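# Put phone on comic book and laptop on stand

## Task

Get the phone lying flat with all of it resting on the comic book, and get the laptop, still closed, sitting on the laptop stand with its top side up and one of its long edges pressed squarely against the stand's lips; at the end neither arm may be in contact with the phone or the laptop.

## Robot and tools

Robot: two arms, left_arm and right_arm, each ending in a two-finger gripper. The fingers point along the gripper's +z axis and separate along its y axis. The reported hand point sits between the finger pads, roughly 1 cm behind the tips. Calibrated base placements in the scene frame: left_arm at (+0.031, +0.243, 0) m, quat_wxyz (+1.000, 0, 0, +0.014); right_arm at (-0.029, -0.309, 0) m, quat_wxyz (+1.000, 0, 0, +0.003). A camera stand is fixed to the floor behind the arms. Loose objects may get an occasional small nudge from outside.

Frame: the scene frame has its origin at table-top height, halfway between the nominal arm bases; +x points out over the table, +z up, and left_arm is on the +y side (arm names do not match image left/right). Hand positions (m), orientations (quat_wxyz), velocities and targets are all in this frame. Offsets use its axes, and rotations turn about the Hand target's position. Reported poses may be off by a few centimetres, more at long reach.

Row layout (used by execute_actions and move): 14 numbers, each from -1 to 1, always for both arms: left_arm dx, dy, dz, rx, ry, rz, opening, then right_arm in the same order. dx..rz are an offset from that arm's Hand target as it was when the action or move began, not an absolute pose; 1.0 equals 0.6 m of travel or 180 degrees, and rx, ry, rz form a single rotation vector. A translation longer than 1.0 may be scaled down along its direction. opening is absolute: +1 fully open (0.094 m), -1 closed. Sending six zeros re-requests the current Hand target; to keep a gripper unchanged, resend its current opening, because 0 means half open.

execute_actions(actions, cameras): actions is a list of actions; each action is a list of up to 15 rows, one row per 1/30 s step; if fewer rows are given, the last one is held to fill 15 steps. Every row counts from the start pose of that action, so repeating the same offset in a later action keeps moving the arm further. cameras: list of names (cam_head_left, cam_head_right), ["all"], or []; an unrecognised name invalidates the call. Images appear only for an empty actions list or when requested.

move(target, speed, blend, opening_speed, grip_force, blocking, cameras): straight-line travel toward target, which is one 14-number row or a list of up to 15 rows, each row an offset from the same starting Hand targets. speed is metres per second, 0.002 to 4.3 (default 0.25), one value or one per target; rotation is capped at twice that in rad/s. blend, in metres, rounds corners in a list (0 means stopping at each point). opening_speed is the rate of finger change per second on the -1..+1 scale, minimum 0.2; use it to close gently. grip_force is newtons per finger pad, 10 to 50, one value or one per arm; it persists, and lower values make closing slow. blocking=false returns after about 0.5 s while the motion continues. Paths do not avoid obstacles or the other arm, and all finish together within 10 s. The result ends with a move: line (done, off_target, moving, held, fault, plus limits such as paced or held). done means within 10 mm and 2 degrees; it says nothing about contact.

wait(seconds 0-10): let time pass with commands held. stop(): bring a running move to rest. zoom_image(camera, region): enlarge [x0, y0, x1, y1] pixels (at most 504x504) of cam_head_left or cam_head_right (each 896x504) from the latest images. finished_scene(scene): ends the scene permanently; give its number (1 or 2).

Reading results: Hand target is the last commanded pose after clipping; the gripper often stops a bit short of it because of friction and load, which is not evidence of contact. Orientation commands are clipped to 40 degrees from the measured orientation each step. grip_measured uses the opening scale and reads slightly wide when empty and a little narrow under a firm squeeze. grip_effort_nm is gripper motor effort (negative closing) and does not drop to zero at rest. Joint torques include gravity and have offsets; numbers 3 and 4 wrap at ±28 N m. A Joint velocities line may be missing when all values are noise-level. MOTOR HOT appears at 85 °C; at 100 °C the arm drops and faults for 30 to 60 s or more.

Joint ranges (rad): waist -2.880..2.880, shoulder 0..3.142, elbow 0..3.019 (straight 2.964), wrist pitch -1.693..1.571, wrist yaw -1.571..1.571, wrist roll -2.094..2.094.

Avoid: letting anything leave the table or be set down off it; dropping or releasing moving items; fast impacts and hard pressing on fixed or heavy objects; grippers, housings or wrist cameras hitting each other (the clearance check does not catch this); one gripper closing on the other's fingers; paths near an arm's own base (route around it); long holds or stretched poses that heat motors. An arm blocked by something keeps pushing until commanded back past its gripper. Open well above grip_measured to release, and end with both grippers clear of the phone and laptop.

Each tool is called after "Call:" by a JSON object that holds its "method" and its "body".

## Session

Call:
{"method": "execute_actions", "body": {"actions": [], "cameras": ["all"]}}

Scene clock: 0.00 s.
left_arm: end_effector_position=(+0.5763, +0.0326, +0.2204) grip_measured=+1.000 grip_effort_nm=n/a end_effector_quat_wxyz=(+0.373, -0.189, +0.872, +0.255) | right_arm: end_effector_position=(+0.2774, -0.6662, +0.2410) grip_measured=+1.000 grip_effort_nm=n/a end_effector_quat_wxyz=(+0.133, +0.606, +0.784, +0.005)
Joint positions: left_arm=[-0.635 1.765 1.519 -1.122 -0.923 -0.933 0.094] | right_arm=[-0.891 1.406 1.314 -1.221 -0.069 0.44 0.094]
Joint velocities: within noise
Joint torques (N m): no reading
Motor temperatures (°C): left_arm=[22 26 36 24 27 23 27] | right_arm=[26 32 37 25 24 23 24]
Heat: left arm: hottest elbow 36 °C; right arm: hottest elbow 37 °C.
Hand target: left_arm +0.5824, +0.0285, +0.2385; +0.386, -0.198, +0.868, +0.242 | right_arm +0.2821, -0.6719, +0.2485; +0.142, +0.605, +0.783, +0.003
Tool commands: left_gripper/opening=+1.0 right_gripper/opening=+1.0

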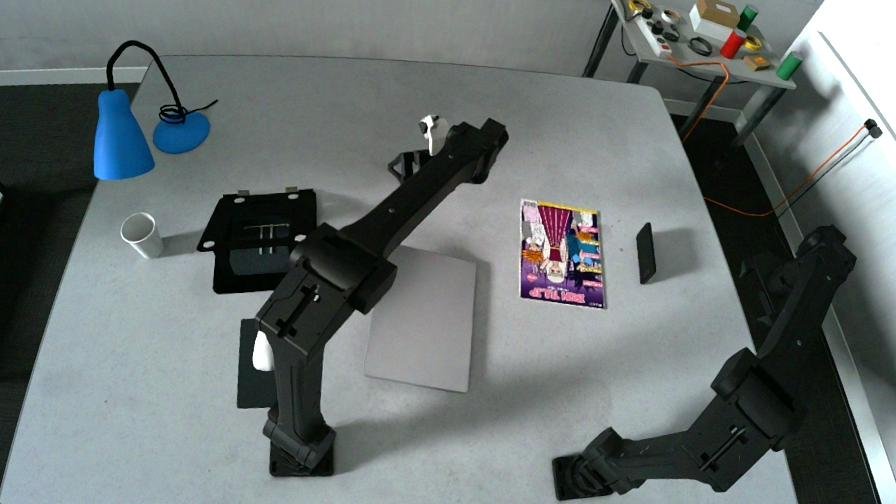

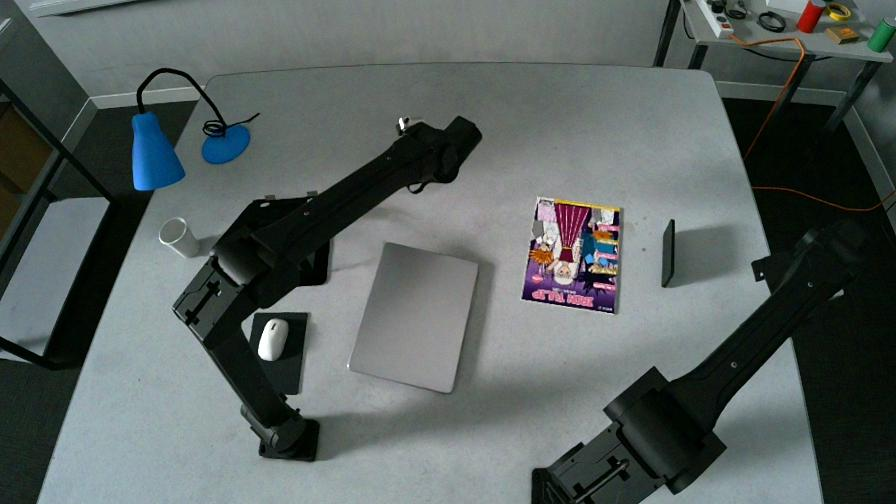

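Call:
{"method": "zoom_image", "body": {"camera": "cam_head_left", "region": [500, 180, 700, 320]}}

Call:
{"method": "zoom_image", "body": {"camera": "cam_head_right", "region": [500, 180, 700, 320]}}

Call:
{"method": "zoom_image", "body": {"camera": "cam_head_left", "region": [340, 220, 540, 400]}}

Call:
{"method": "zoom_image", "body": {"camera": "cam_head_right", "region": [330, 220, 530, 400]}}

Scaled by 2.520.

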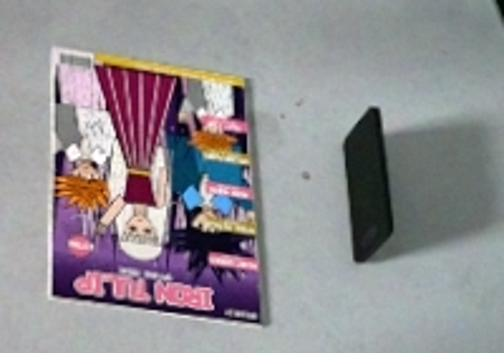

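Scaled by 2.520.

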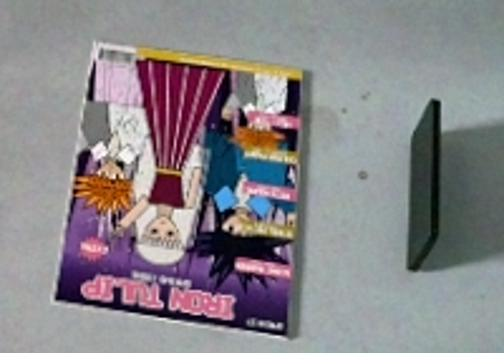

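Scaled by 2.520.

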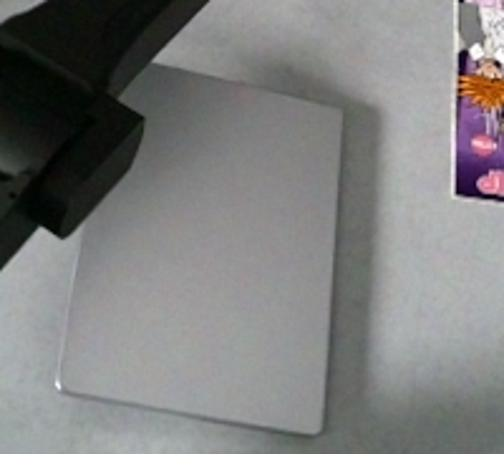

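Scaled by 2.520.

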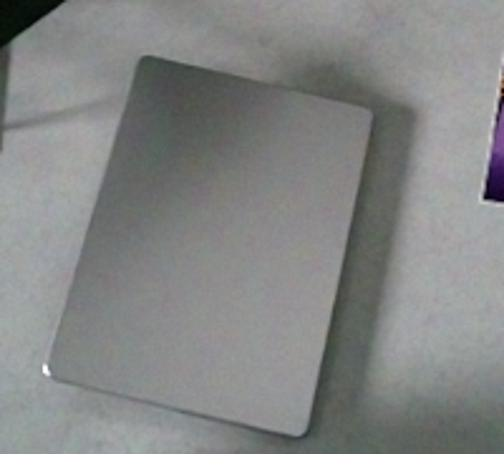

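Call:
{"method": "move", "body": {"target": [-0.5485, 0.3278, 0.0543, -0.4007, -0.127, 0.2233, 1.0, 0.2932, 0.1782, -0.1308, 0.0033, 0.0964, 0.3811, 1.0], "speed": 0.3, "grip_force": [50, 30], "cameras": ["all"]}}

Call:
{"method": "zoom_image", "body": {"camera": "cam_head_left", "region": [560, 180, 720, 320]}}

Call:
{"method": "zoom_image", "body": {"camera": "cam_head_right", "region": [580, 180, 740, 320]}}

Call:
{"method": "zoom_image", "body": {"camera": "cam_head_left", "region": [180, 170, 350, 310]}}

Call:
{"method": "zoom_image", "body": {"camera": "cam_head_right", "region": [190, 170, 360, 310]}}

Scene clock: 101.47 s.
left_arm: end_effector_position=(+0.2560, +0.2215, +0.2769) grip_measured=+1.000 grip_effort_nm=0.02 end_effector_quat_wxyz=(-0.253, +0.682, -0.643, +0.239) | right_arm: end_effector_position=(+0.4402, -0.5599, +0.1650) grip_measured=+1.000 grip_effort_nm=-0.01 end_effector_quat_wxyz=(-0.006, +0.063, +0.998, +0.004)
Joint positions: left_arm=[-0.267 0.425 0.738 -1.195 -0.191 -1.799 0.094] | right_arm=[-0.495 1.763 1.563 -1.384 -0.001 -0.364 0.094]
Joint torques (N m): left_arm=[-0.26 0.26 9.89 1.18 -0.05 0.08] | right_arm=[1.08 -17.67 12.74 -0.18 0.07 0.08]
Motor temperatures (°C): left_arm=[22 31 42 24 27 23 27] | right_arm=[26 34 46 25 24 23 24]
Heat: left arm: hottest elbow 42 °C; right arm: hottest elbow 46 °C.
Hand target: left_arm +0.2533, +0.2251, +0.2711; -0.250, +0.687, -0.642, +0.232 | right_arm +0.4580, -0.5650, +0.1701; +0.000, +0.055, +0.998, +0.000
Off the commanded pose: left_arm 0.007 m, 1 deg | right_arm 0.019 m, 1 deg.
grip_force (N): 50, 30
move: off_target (right_arm)

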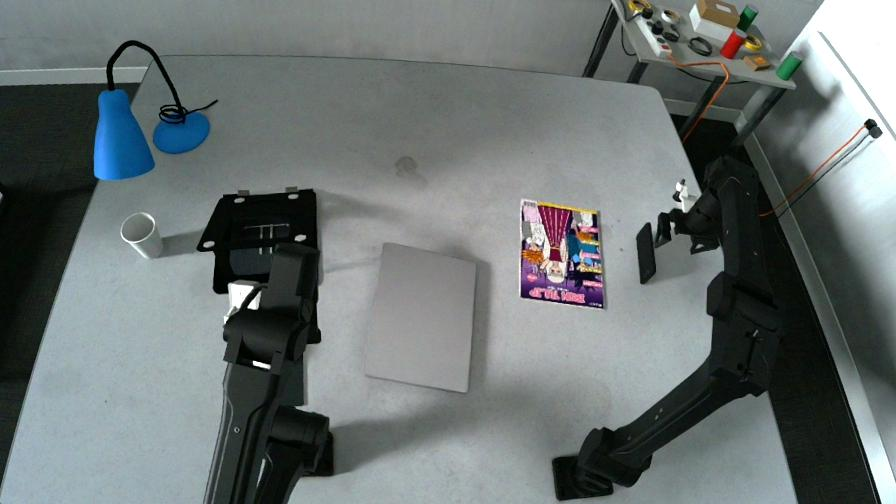

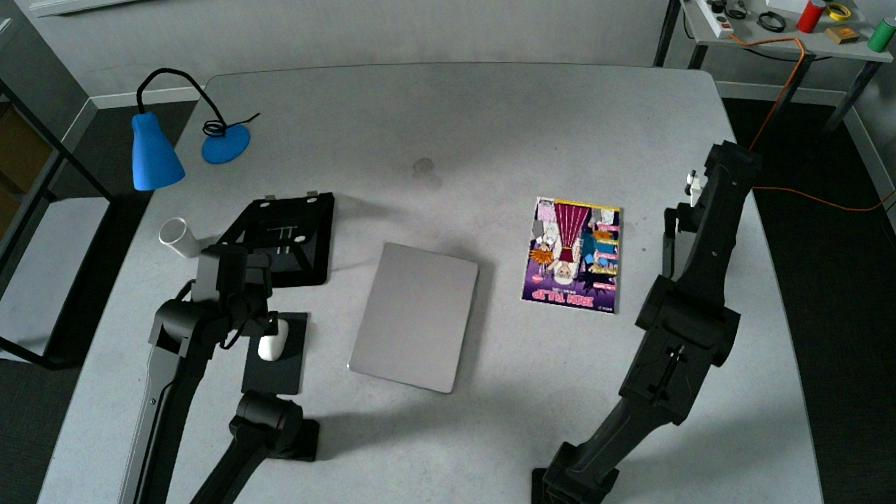

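Scaled by 3.150.

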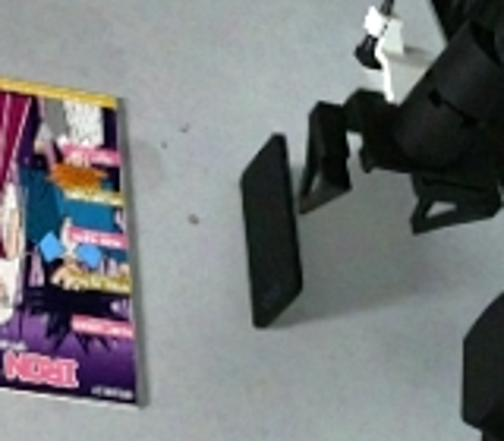

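Scaled by 3.150.

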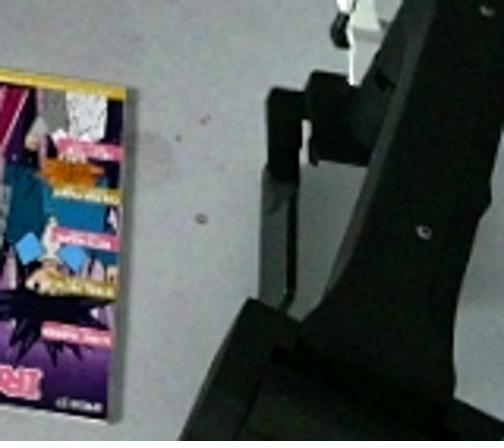

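Scaled by 2.965.

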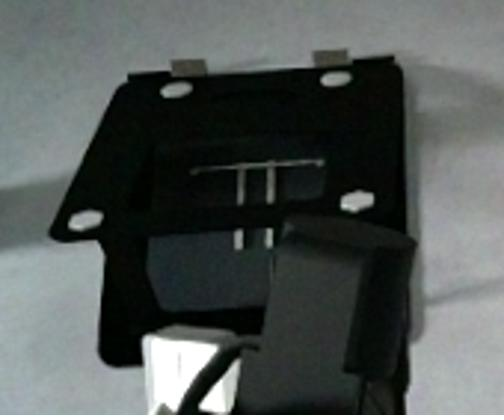

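Scaled by 2.965.

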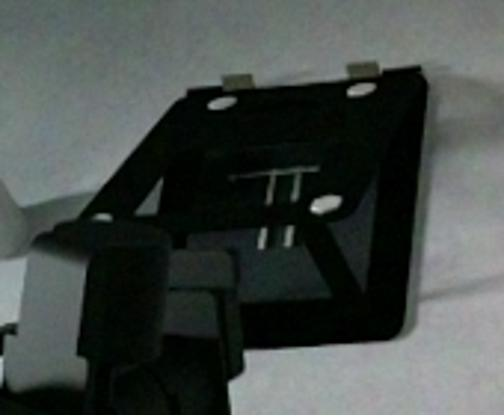

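Call:
{"method": "move", "body": {"target": [0, 0, 0, 0, 0, 0, 1.0, 0.08, -0.0117, -0.075, 0, 0, 0, 1.0], "speed": 0.15, "cameras": ["all"]}}

Call:
{"method": "zoom_image", "body": {"camera": "cam_head_left", "region": [600, 180, 720, 300]}}

Call:
{"method": "zoom_image", "body": {"camera": "cam_head_right", "region": [620, 180, 740, 300]}}

Scene clock: 116.87 s.
left_arm: end_effector_position=(+0.2560, +0.2215, +0.2769) grip_measured=+1.000 grip_effort_nm=0.02 end_effector_quat_wxyz=(-0.253, +0.682, -0.643, +0.239) | right_arm: end_effector_position=(+0.4846, -0.5674, +0.1197) grip_measured=+1.000 grip_effort_nm=-0.01 end_effector_quat_wxyz=(-0.016, +0.056, +0.998, +0.007)
Joint positions: left_arm=[-0.267 0.425 0.738 -1.195 -0.191 -1.799 0.094] | right_arm=[-0.471 1.915 1.66 -1.35 -0.001 -0.353 0.094]
Joint torques (N m): left_arm=[-0.5 -0.5 9.74 0.92 -0.04 0.07] | right_arm=[1.26 -21.01 12.33 0.27 0.06 0.22]
Heat: left arm: hottest elbow 41 °C; right arm: hottest elbow 50 °C.
Hand target: left_arm +0.2533, +0.2251, +0.2711; -0.250, +0.687, -0.642, +0.232 | right_arm +0.5060, -0.5720, +0.1250; +0.000, +0.055, +0.998, +0.000
Off the commanded pose: left_arm 0.007 m, 1 deg | right_arm 0.023 m, 2 deg.
grip_force (N): 50, 30
move: off_target (right_arm)

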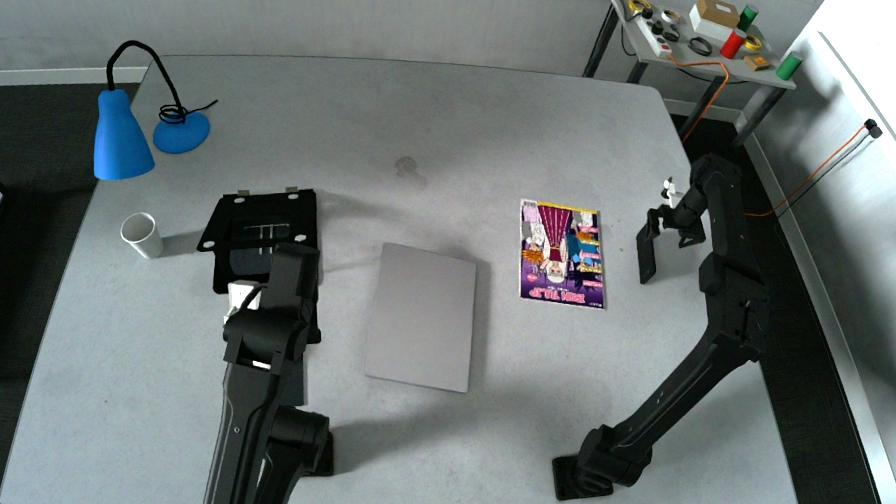

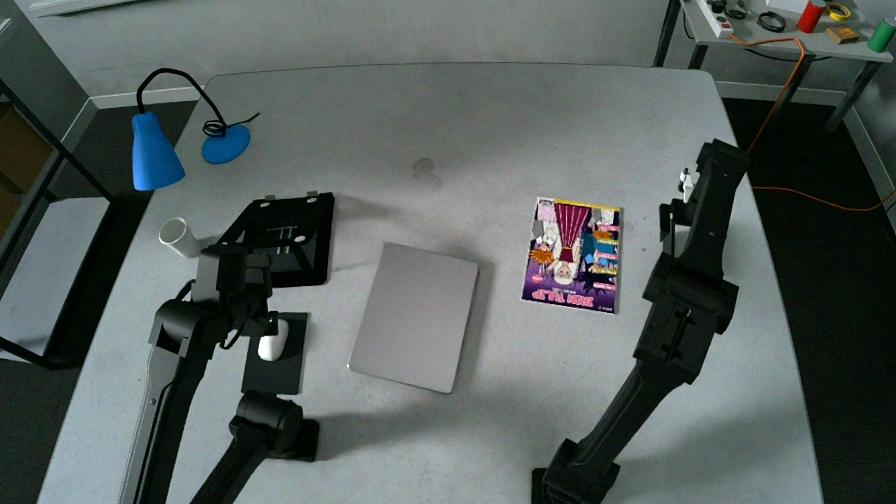

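Scaled by 4.200.

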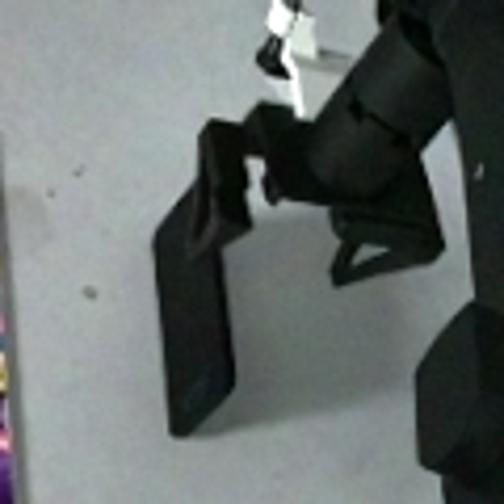

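Scaled by 4.200.

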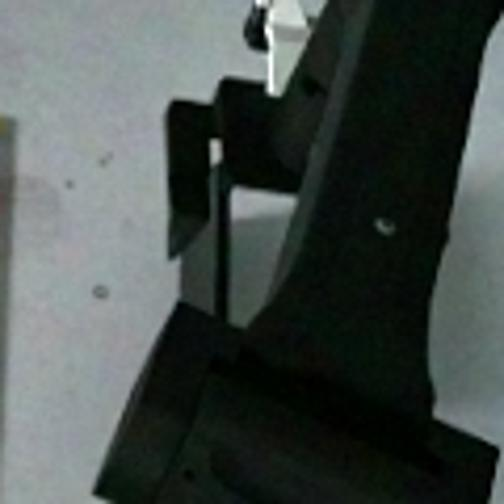

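Call:
{"method": "move", "body": {"target": [0, 0, 0, 0, 0, 0, 1.0, 0.02, 0.003, -0.1045, 0, 0, 0, 0.1], "speed": 0.12, "cameras": ["all"]}}

Call:
{"method": "zoom_image", "body": {"camera": "cam_head_left", "region": [600, 180, 720, 300]}}

Call:
{"method": "zoom_image", "body": {"camera": "cam_head_right", "region": [620, 180, 740, 300]}}

Scene clock: 129.50 s.
left_arm: end_effector_position=(+0.2560, +0.2215, +0.2769) grip_measured=+1.000 grip_effort_nm=0.02 end_effector_quat_wxyz=(-0.253, +0.682, -0.643, +0.239) | right_arm: end_effector_position=(+0.5119, -0.5747, +0.0785) grip_measured=+0.101 grip_effort_nm=-0.08 end_effector_quat_wxyz=(+0.007, +0.057, +0.998, -0.002)
Joint positions: left_arm=[-0.267 0.425 0.738 -1.195 -0.191 -1.799 0.094] | right_arm=[-0.461 1.987 1.66 -1.229 -0.001 -0.342 0.052]
Joint torques (N m): left_arm=[0.44 0.03 9.92 1.01 -0.09 0.05] | right_arm=[1.38 -21.48 8.69 0.55 0.07 0.22]
Motor temperatures (°C): left_arm=[22 28 40 24 27 23 27] | right_arm=[26 36 51 25 24 23 24]
Heat: left arm: hottest elbow 40 °C; right arm: hottest elbow 51 °C.
Hand target: left_arm +0.2533, +0.2251, +0.2711; -0.250, +0.687, -0.642, +0.232 | right_arm +0.5180, -0.5702, +0.0622; +0.000, +0.055, +0.998, +0.000
Off the commanded pose: left_arm 0.007 m, 1 deg | right_arm 0.018 m, 1 deg.
grip_force (N): 50, 30
move: off_target (right_arm)

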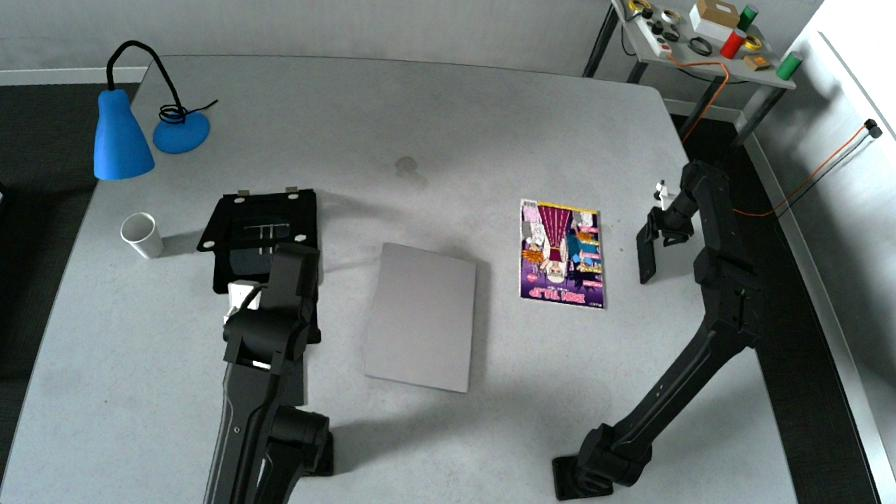

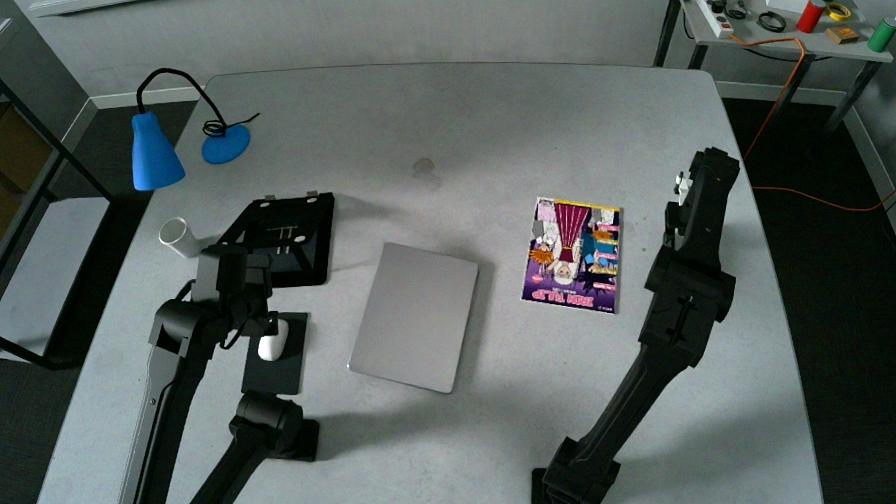

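Scaled by 4.200.

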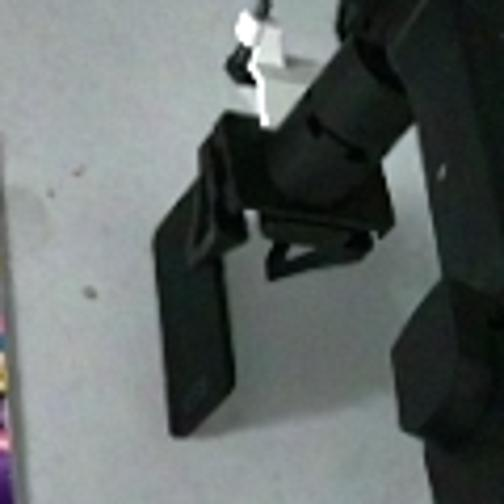

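Scaled by 4.200.

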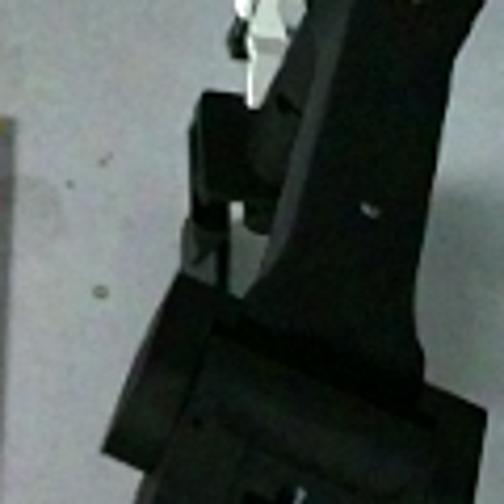

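Call:
{"method": "move", "body": {"target": [0, 0, 0, 0, 0, 0, 1.0, -0.012, 0.015, -0.05, 0, 0, 0, 0.1], "speed": 0.1, "cameras": []}}

Scene clock: 134.27 s.
left_arm: end_effector_position=(+0.2560, +0.2215, +0.2769) grip_measured=+1.000 grip_effort_nm=0.02 end_effector_quat_wxyz=(-0.253, +0.682, -0.643, +0.239) | right_arm: end_effector_position=(+0.5119, -0.5694, +0.0574) grip_measured=+0.101 grip_effort_nm=-0.08 end_effector_quat_wxyz=(+0.017, +0.057, +0.998, -0.006)
Joint positions: left_arm=[-0.267 0.425 0.738 -1.195 -0.191 -1.799 0.094] | right_arm=[-0.453 1.988 1.601 -1.148 -0.001 -0.333 0.052]
Joint torques (N m): left_arm=[-0.79 -0.5 9.5 1.1 -0.09 0.04] | right_arm=[1.38 -20.84 7.06 0.59 0.07 0.16]
Heat: left arm: hottest elbow 40 °C; right arm: hottest elbow 50 °C.
Hand target: left_arm +0.2533, +0.2251, +0.2711; -0.250, +0.687, -0.642, +0.232 | right_arm +0.5108, -0.5613, +0.0324; +0.000, +0.055, +0.998, +0.000
Off the commanded pose: left_arm 0.007 m, 1 deg | right_arm 0.026 m, 2 deg.
grip_force (N): 50, 30
move: off_target (right_arm)
No camera images: "cameras" was empty.

Call:
{"method": "move", "body": {"target": [0, 0, 0, 0, 0, 0, 1.0, 0, 0, 0.012, 0, 0, 0, -0.92], "speed": 0.1, "opening_speed": 0.6, "cameras": ["all"]}}

Call:
{"method": "zoom_image", "body": {"camera": "cam_head_left", "region": [600, 180, 720, 300]}}

Scene clock: 139.60 s.
left_arm: end_effector_position=(+0.2560, +0.2215, +0.2769) grip_measured=+1.000 grip_effort_nm=0.02 end_effector_quat_wxyz=(-0.253, +0.682, -0.643, +0.239) | right_arm: end_effector_position=(+0.5122, -0.5684, +0.0572) grip_measured=-0.830 grip_effort_nm=-0.61 end_effector_quat_wxyz=(+0.017, +0.057, +0.998, -0.006)
Joint positions: left_arm=[-0.267 0.425 0.738 -1.195 -0.191 -1.799 0.094] | right_arm=[-0.451 1.988 1.601 -1.148 -0.001 -0.332 0.008]
Joint torques (N m): left_arm=[0.21 0.26 9.78 1.1 -0.1 0.05] | right_arm=[1.26 -21.36 7.83 0.03 0.07 0.22]
Heat: left arm: hottest elbow 40 °C; right arm: hottest elbow 49 °C.
Hand target: left_arm +0.2533, +0.2251, +0.2711; -0.250, +0.687, -0.642, +0.232 | right_arm +0.5108, -0.5614, +0.0396; +0.000, +0.055, +0.998, +0.000
Off the commanded pose: left_arm 0.007 m, 1 deg | right_arm 0.019 m, 2 deg.
grip_force (N): 50, 30
move: off_target (right_arm)

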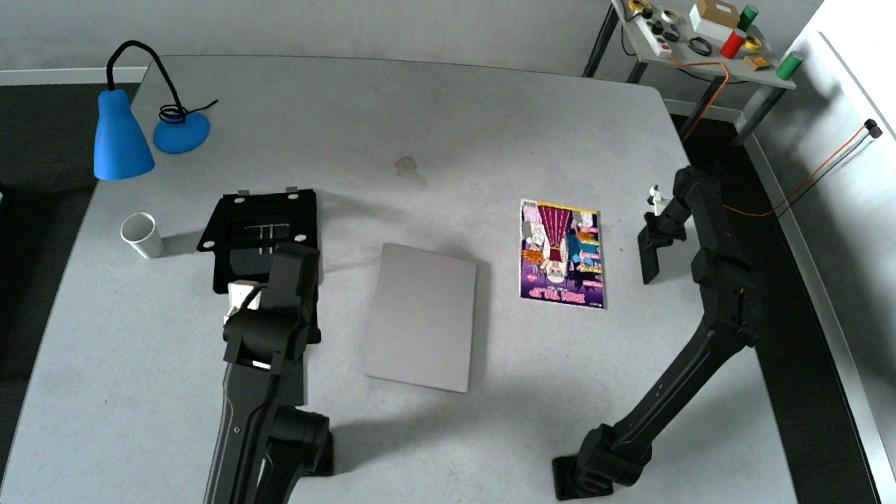

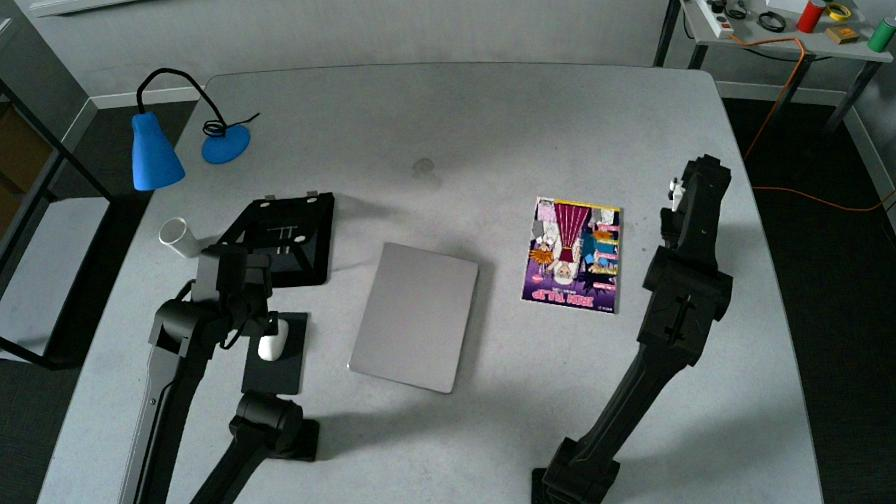

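Scaled by 4.200.

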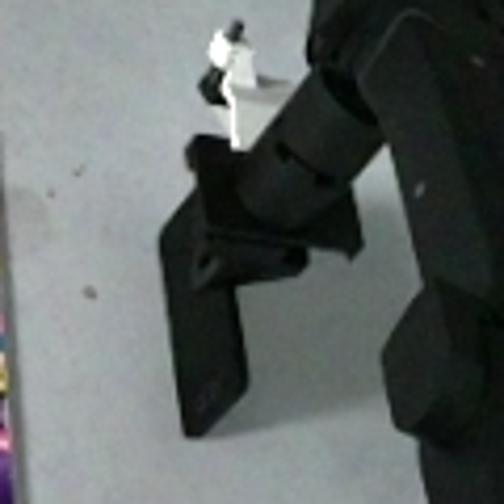

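Call:
{"method": "move", "body": {"target": [[0.03, 0.01, 0, 0, 0, 0, 0.5, 0, 0, 0.1667, 0, 0, 0, -0.92], [0.1612, 0.0748, -0.1685, -0.0945, -0.1001, -0.5149, 0.5, -0.0097, 0.3607, 0.3173, -0.265, -0.2059, 0.4491, -0.92]], "speed": [0.2, 0.3], "blend": [0.03, 0], "cameras": ["all"]}}

Scene clock: 210.63 s.
left_arm: end_effector_position=(+0.3351, +0.2652, +0.1585) grip_measured=+0.502 grip_effort_nm=-0.08 end_effector_quat_wxyz=(+0.011, -0.032, +0.864, -0.503) | right_arm: end_effector_position=(+0.5047, -0.3501, +0.2151) grip_measured=-0.831 grip_effort_nm=-0.67 end_effector_quat_wxyz=(+0.288, -0.582, +0.683, -0.334)
Joint positions: left_arm=[0.504 1.52 0.937 -1.665 0.884 0.79 0.071] | right_arm=[-0.053 1.302 0.907 -0.265 0.084 -1.501 0.008]
Joint torques (N m): left_arm=[-2.26 -10.75 12.31 -1.14 0.23 0.19] | right_arm=[1.14 -15.03 8.87 2.33 -0.02 0.15]
Motor temperatures (°C): left_arm=[22 27 39 24 27 23 27] | right_arm=[26 41 44 25 24 23 25]
Heat: left arm: hottest elbow 39 °C; right arm: hottest elbow 44 °C.
Hand target: left_arm +0.3499, +0.2700, +0.1699; +0.000, +0.000, +0.857, -0.515 | right_arm +0.5050, -0.3449, +0.2301; +0.303, -0.581, +0.670, -0.349
Off the commanded pose: left_arm 0.019 m, 4 deg | right_arm 0.016 m, 3 deg.
joint sent to its limit (left arm) — joint 4 (wrist pitch), lower limit. The joint targets are off in orientation, not in position.
grip_force (N): 50, 30
move: off_target (left_arm, right_arm)

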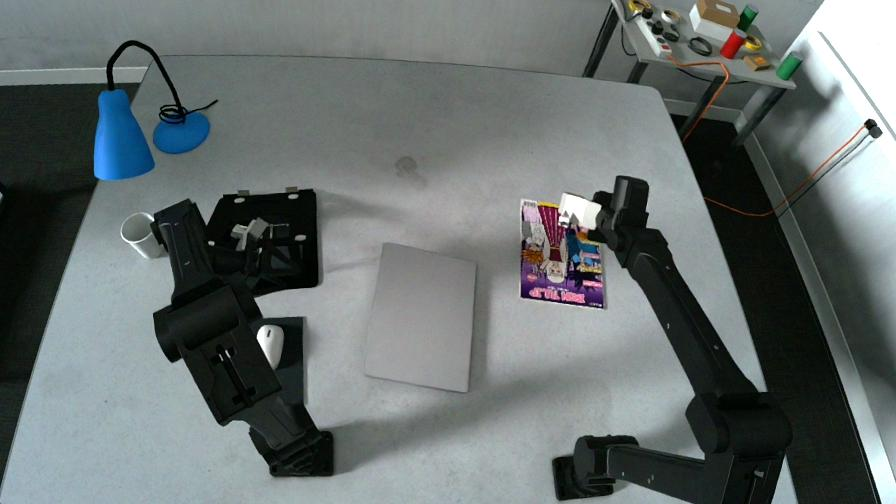

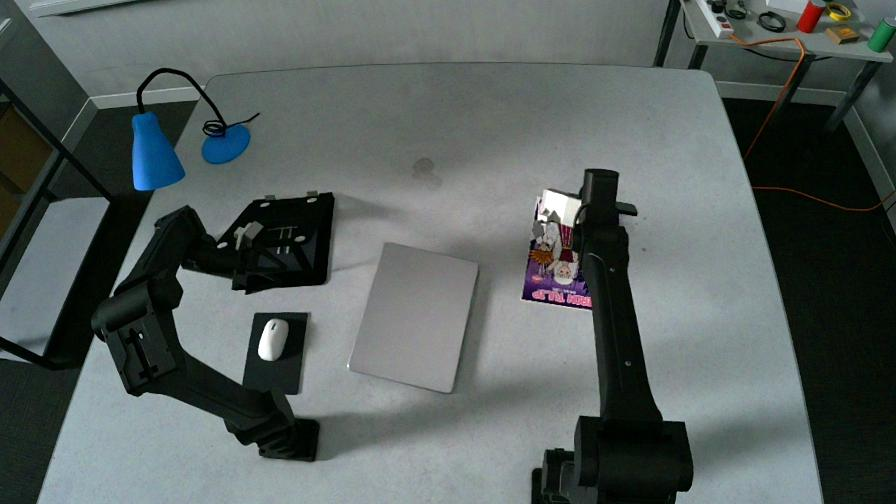

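Call:
{"method": "zoom_image", "body": {"camera": "cam_head_left", "region": [510, 170, 670, 320]}}

Call:
{"method": "zoom_image", "body": {"camera": "cam_head_right", "region": [510, 160, 670, 320]}}

Scaled by 3.150.

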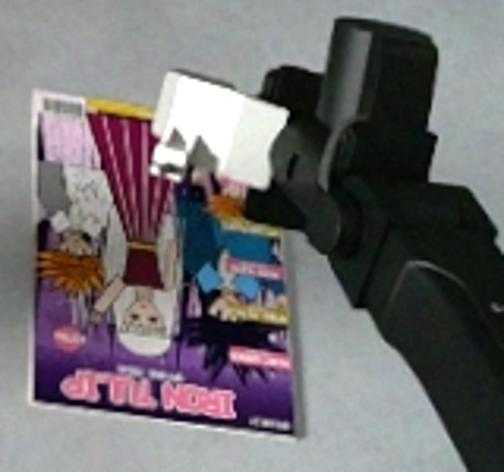

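Scaled by 3.150.

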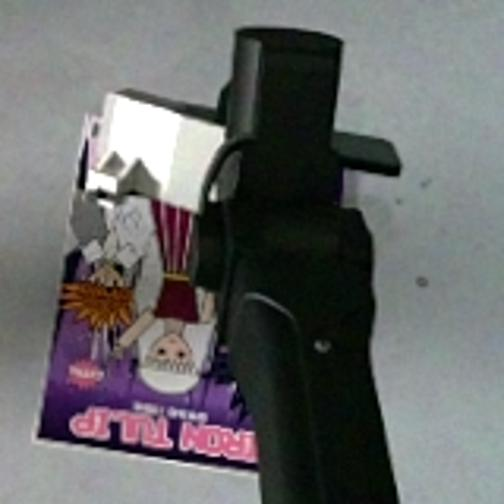

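Call:
{"method": "move", "body": {"target": [0, 0, 0, 0, 0, 0, 0.5, 0, 0.0133, -0.25, 0, 0, 0, -0.92], "speed": 0.15, "cameras": ["all"]}}

Call:
{"method": "zoom_image", "body": {"camera": "cam_head_left", "region": [510, 170, 670, 320]}}

Call:
{"method": "zoom_image", "body": {"camera": "cam_head_right", "region": [510, 160, 670, 320]}}

Call:
{"method": "zoom_image", "body": {"camera": "cam_head_right", "region": [180, 180, 480, 400]}}

Scene clock: 223.67 s.
left_arm: end_effector_position=(+0.3351, +0.2652, +0.1585) grip_measured=+0.502 grip_effort_nm=-0.08 end_effector_quat_wxyz=(+0.011, -0.031, +0.864, -0.503) | right_arm: end_effector_position=(+0.5014, -0.3431, +0.0793) grip_measured=-0.831 grip_effort_nm=-0.67 end_effector_quat_wxyz=(+0.296, -0.582, +0.675, -0.344)
Joint positions: left_arm=[0.504 1.52 0.937 -1.665 0.884 0.79 0.071] | right_arm=[-0.037 1.539 0.695 0.211 0.096 -1.502 0.008]
Joint torques (N m): left_arm=[-2.84 -10.99 12.3 -1.13 0.3 0.22] | right_arm=[1.44 -13.45 6.99 2.41 0.12 0.23]
Heat: left arm: hottest elbow 41 °C; right arm: hottest elbow 45 °C.
Hand target: left_arm +0.3499, +0.2700, +0.1699; +0.000, +0.000, +0.857, -0.516 | right_arm +0.5050, -0.3369, +0.0799; +0.303, -0.582, +0.670, -0.348
Off the commanded pose: left_arm 0.019 m, 4 deg | right_arm 0.007 m, 1 deg.
joint sent to its limit (left arm) — joint 4 (wrist pitch), lower limit. The joint targets are off in orientation, not in position.
grip_force (N): 50, 30
move: off_target (left_arm)

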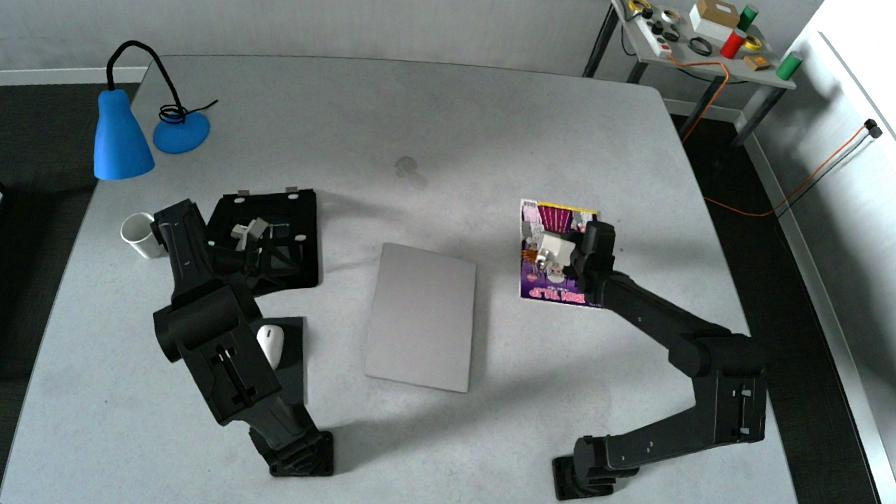

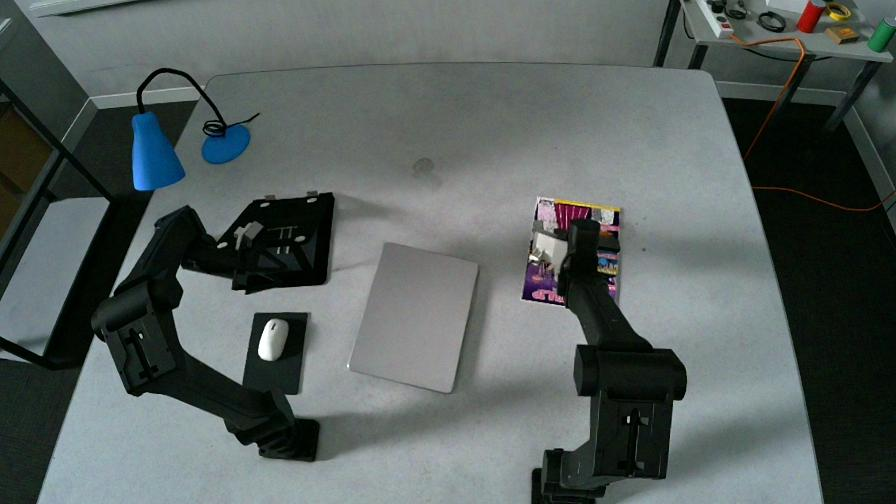

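Scaled by 3.150.

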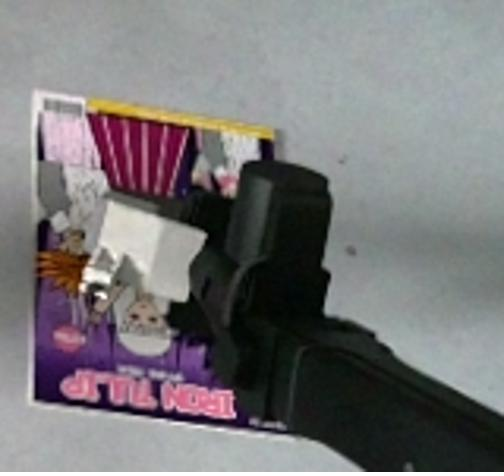

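Scaled by 3.150.

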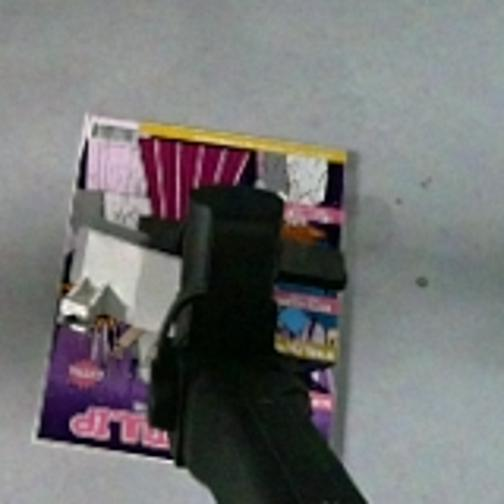

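Scaled by 1.680.

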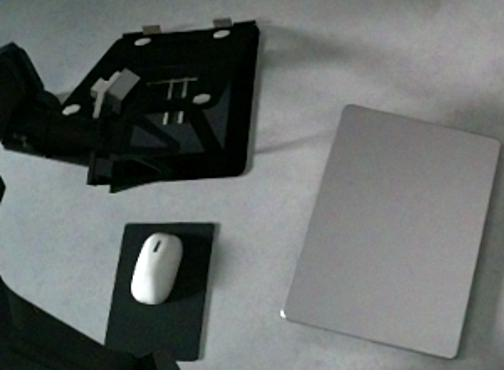

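Call:
{"method": "zoom_image", "body": {"camera": "cam_head_right", "region": [525, 205, 629, 285]}}

Call:
{"method": "zoom_image", "body": {"camera": "cam_head_left", "region": [515, 205, 629, 285]}}

Scaled by 4.846.

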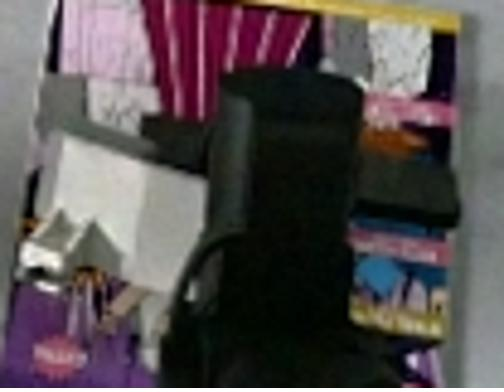

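Scaled by 4.421.

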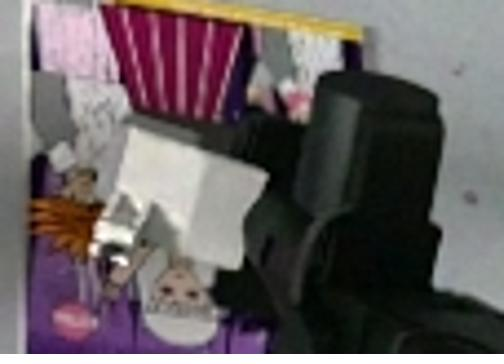

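Call:
{"method": "move", "body": {"target": [[0, 0, 0, 0, 0, 0, 0.5, 0, 0.033, -0.04, 0, 0, 0, -0.92], [0, 0, 0, 0, 0, 0, 0.5, 0, 0.033, -0.065, 0, 0, 0, -0.92]], "speed": [0.1, 0.04], "blend": [0.005, 0], "cameras": ["all"]}}

Call:
{"method": "zoom_image", "body": {"camera": "cam_head_right", "region": [525, 205, 629, 285]}}

Call:
{"method": "zoom_image", "body": {"camera": "cam_head_left", "region": [515, 205, 629, 285]}}

Scene clock: 245.17 s.
left_arm: end_effector_position=(+0.3351, +0.2652, +0.1585) grip_measured=+0.502 grip_effort_nm=-0.08 end_effector_quat_wxyz=(+0.011, -0.031, +0.864, -0.503) | right_arm: end_effector_position=(+0.5046, -0.3218, +0.0459) grip_measured=-0.831 grip_effort_nm=-0.67 end_effector_quat_wxyz=(+0.299, -0.582, +0.672, -0.348)
Joint positions: left_arm=[0.504 1.52 0.937 -1.665 0.884 0.79 0.071] | right_arm=[0.017 1.638 0.675 0.339 0.137 -1.476 0.008]
Joint torques (N m): left_arm=[-1.9 -11.52 12.45 -1.29 0.27 0.13] | right_arm=[1.32 -13.57 5.79 2.47 0.14 0.25]
Heat: left arm: hottest elbow 43 °C; right arm: hottest elbow 44 °C.
Hand target: left_arm +0.3499, +0.2700, +0.1699; +0.000, +0.000, +0.857, -0.516 | right_arm +0.5049, -0.3170, +0.0409; +0.303, -0.582, +0.670, -0.348
Off the commanded pose: left_arm 0.019 m, 4 deg | right_arm 0.007 m, 1 deg.
joint sent to its limit (left arm) — joint 4 (wrist pitch), lower limit. The joint targets are off in orientation, not in position.
grip_force (N): 50, 30
move: off_target (left_arm)

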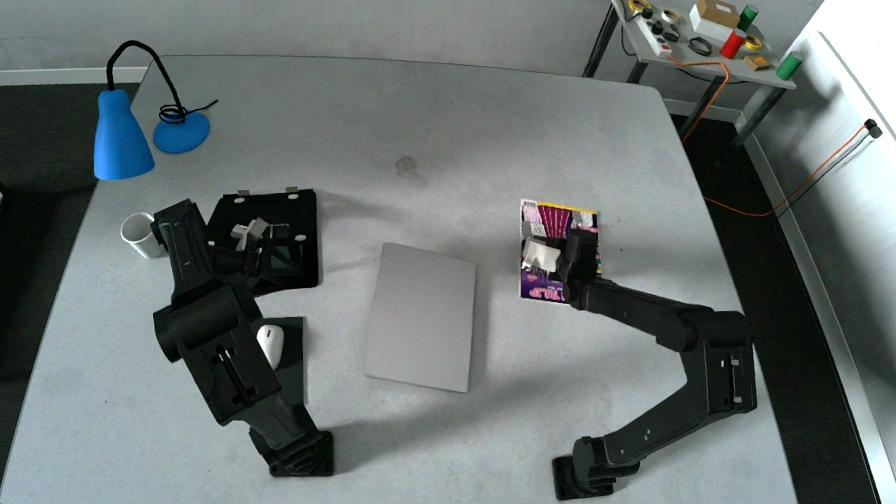

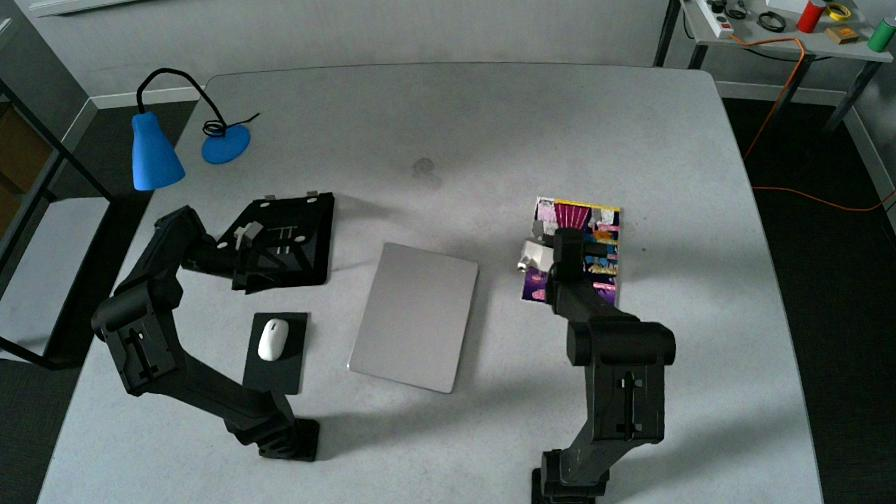

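Scaled by 4.846.

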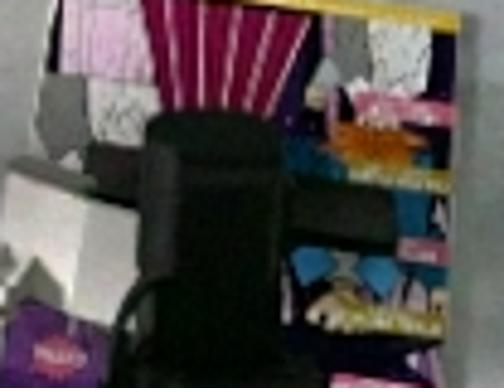

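Scaled by 4.421.

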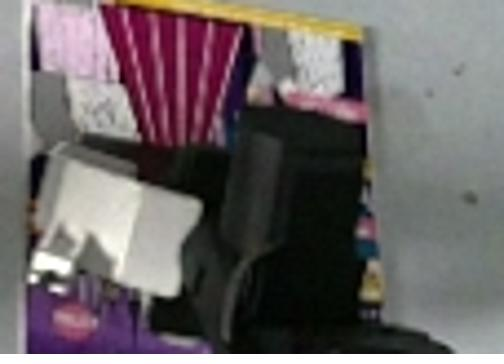

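Call:
{"method": "move", "body": {"target": [0, 0, 0, 0, 0, 0, 0.5, 0.0633, -0.01, 0.063, 0.04, 0.255, 0, -0.92], "speed": 0.15, "cameras": ["all"]}}

Call:
{"method": "zoom_image", "body": {"camera": "cam_head_right", "region": [510, 190, 640, 290]}}

Call:
{"method": "zoom_image", "body": {"camera": "cam_head_left", "region": [510, 190, 640, 290]}}

Scene clock: 303.47 s.
left_arm: end_effector_position=(+0.3351, +0.2652, +0.1585) grip_measured=+0.502 grip_effort_nm=-0.08 end_effector_quat_wxyz=(+0.011, -0.031, +0.864, -0.503) | right_arm: end_effector_position=(+0.5183, -0.3162, +0.0668) grip_measured=-0.831 grip_effort_nm=-0.67 end_effector_quat_wxyz=(+0.041, -0.658, +0.751, -0.042)
Joint positions: left_arm=[0.504 1.52 0.937 -1.665 0.884 0.79 0.071] | right_arm=[-0.014 1.806 1.345 -0.992 0.008 -1.448 0.008]
Joint torques (N m): left_arm=[-2.49 -11.28 12.19 -1.37 0.28 0.18] | right_arm=[-0.38 -18.32 12.92 0.09 -0.08 0.17]
Motor temperatures (°C): left_arm=[22 27 44 24 27 23 26] | right_arm=[26 36 41 25 24 23 26]
Heat: left arm: hottest elbow 44 °C; right arm: hottest elbow 41 °C.
Hand target: left_arm +0.3499, +0.2700, +0.1699; +0.000, +0.000, +0.857, -0.516 | right_arm +0.5430, -0.3232, +0.0789; +0.053, -0.652, +0.755, -0.053
Off the commanded pose: left_arm 0.019 m, 4 deg | right_arm 0.028 m, 2 deg.
joint sent to its limit (left arm) — joint 4 (wrist pitch), lower limit. The joint targets are off in orientation, not in position.
grip_force (N): 50, 30
move: off_target (left_arm, right_arm)

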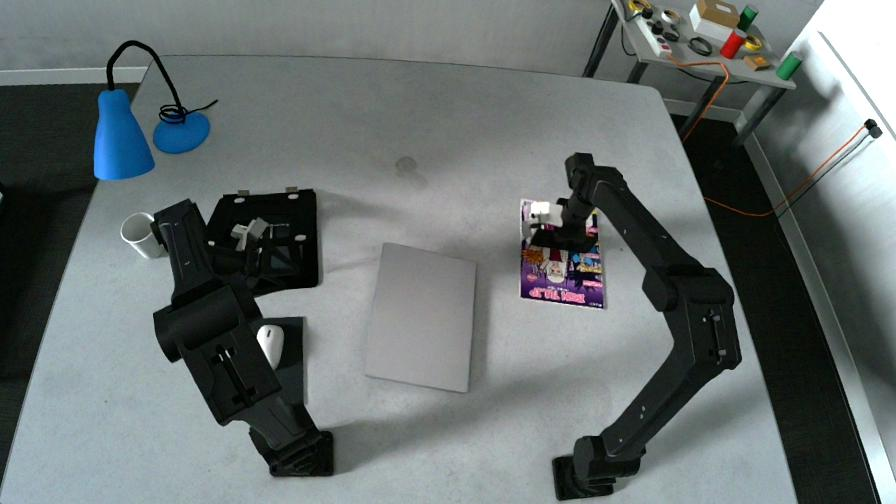

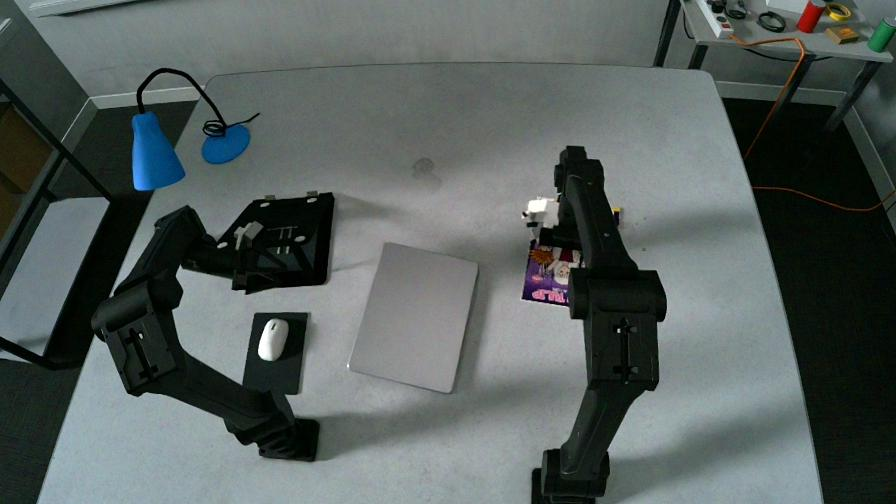

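Scaled by 3.877.

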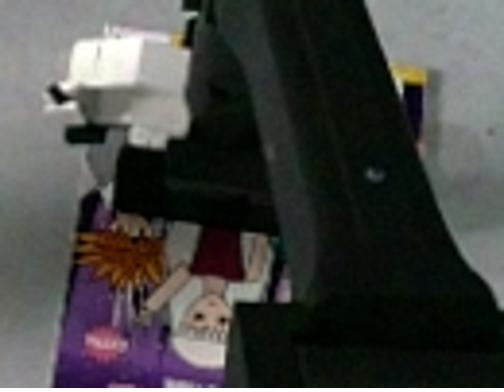

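Scaled by 3.877.

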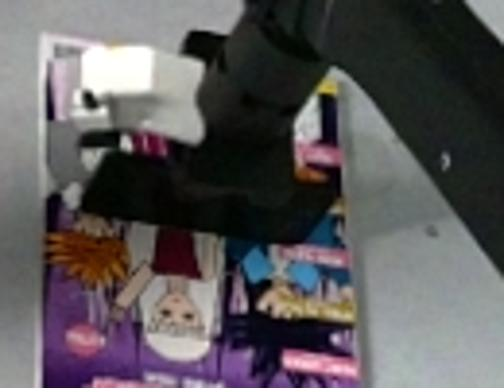

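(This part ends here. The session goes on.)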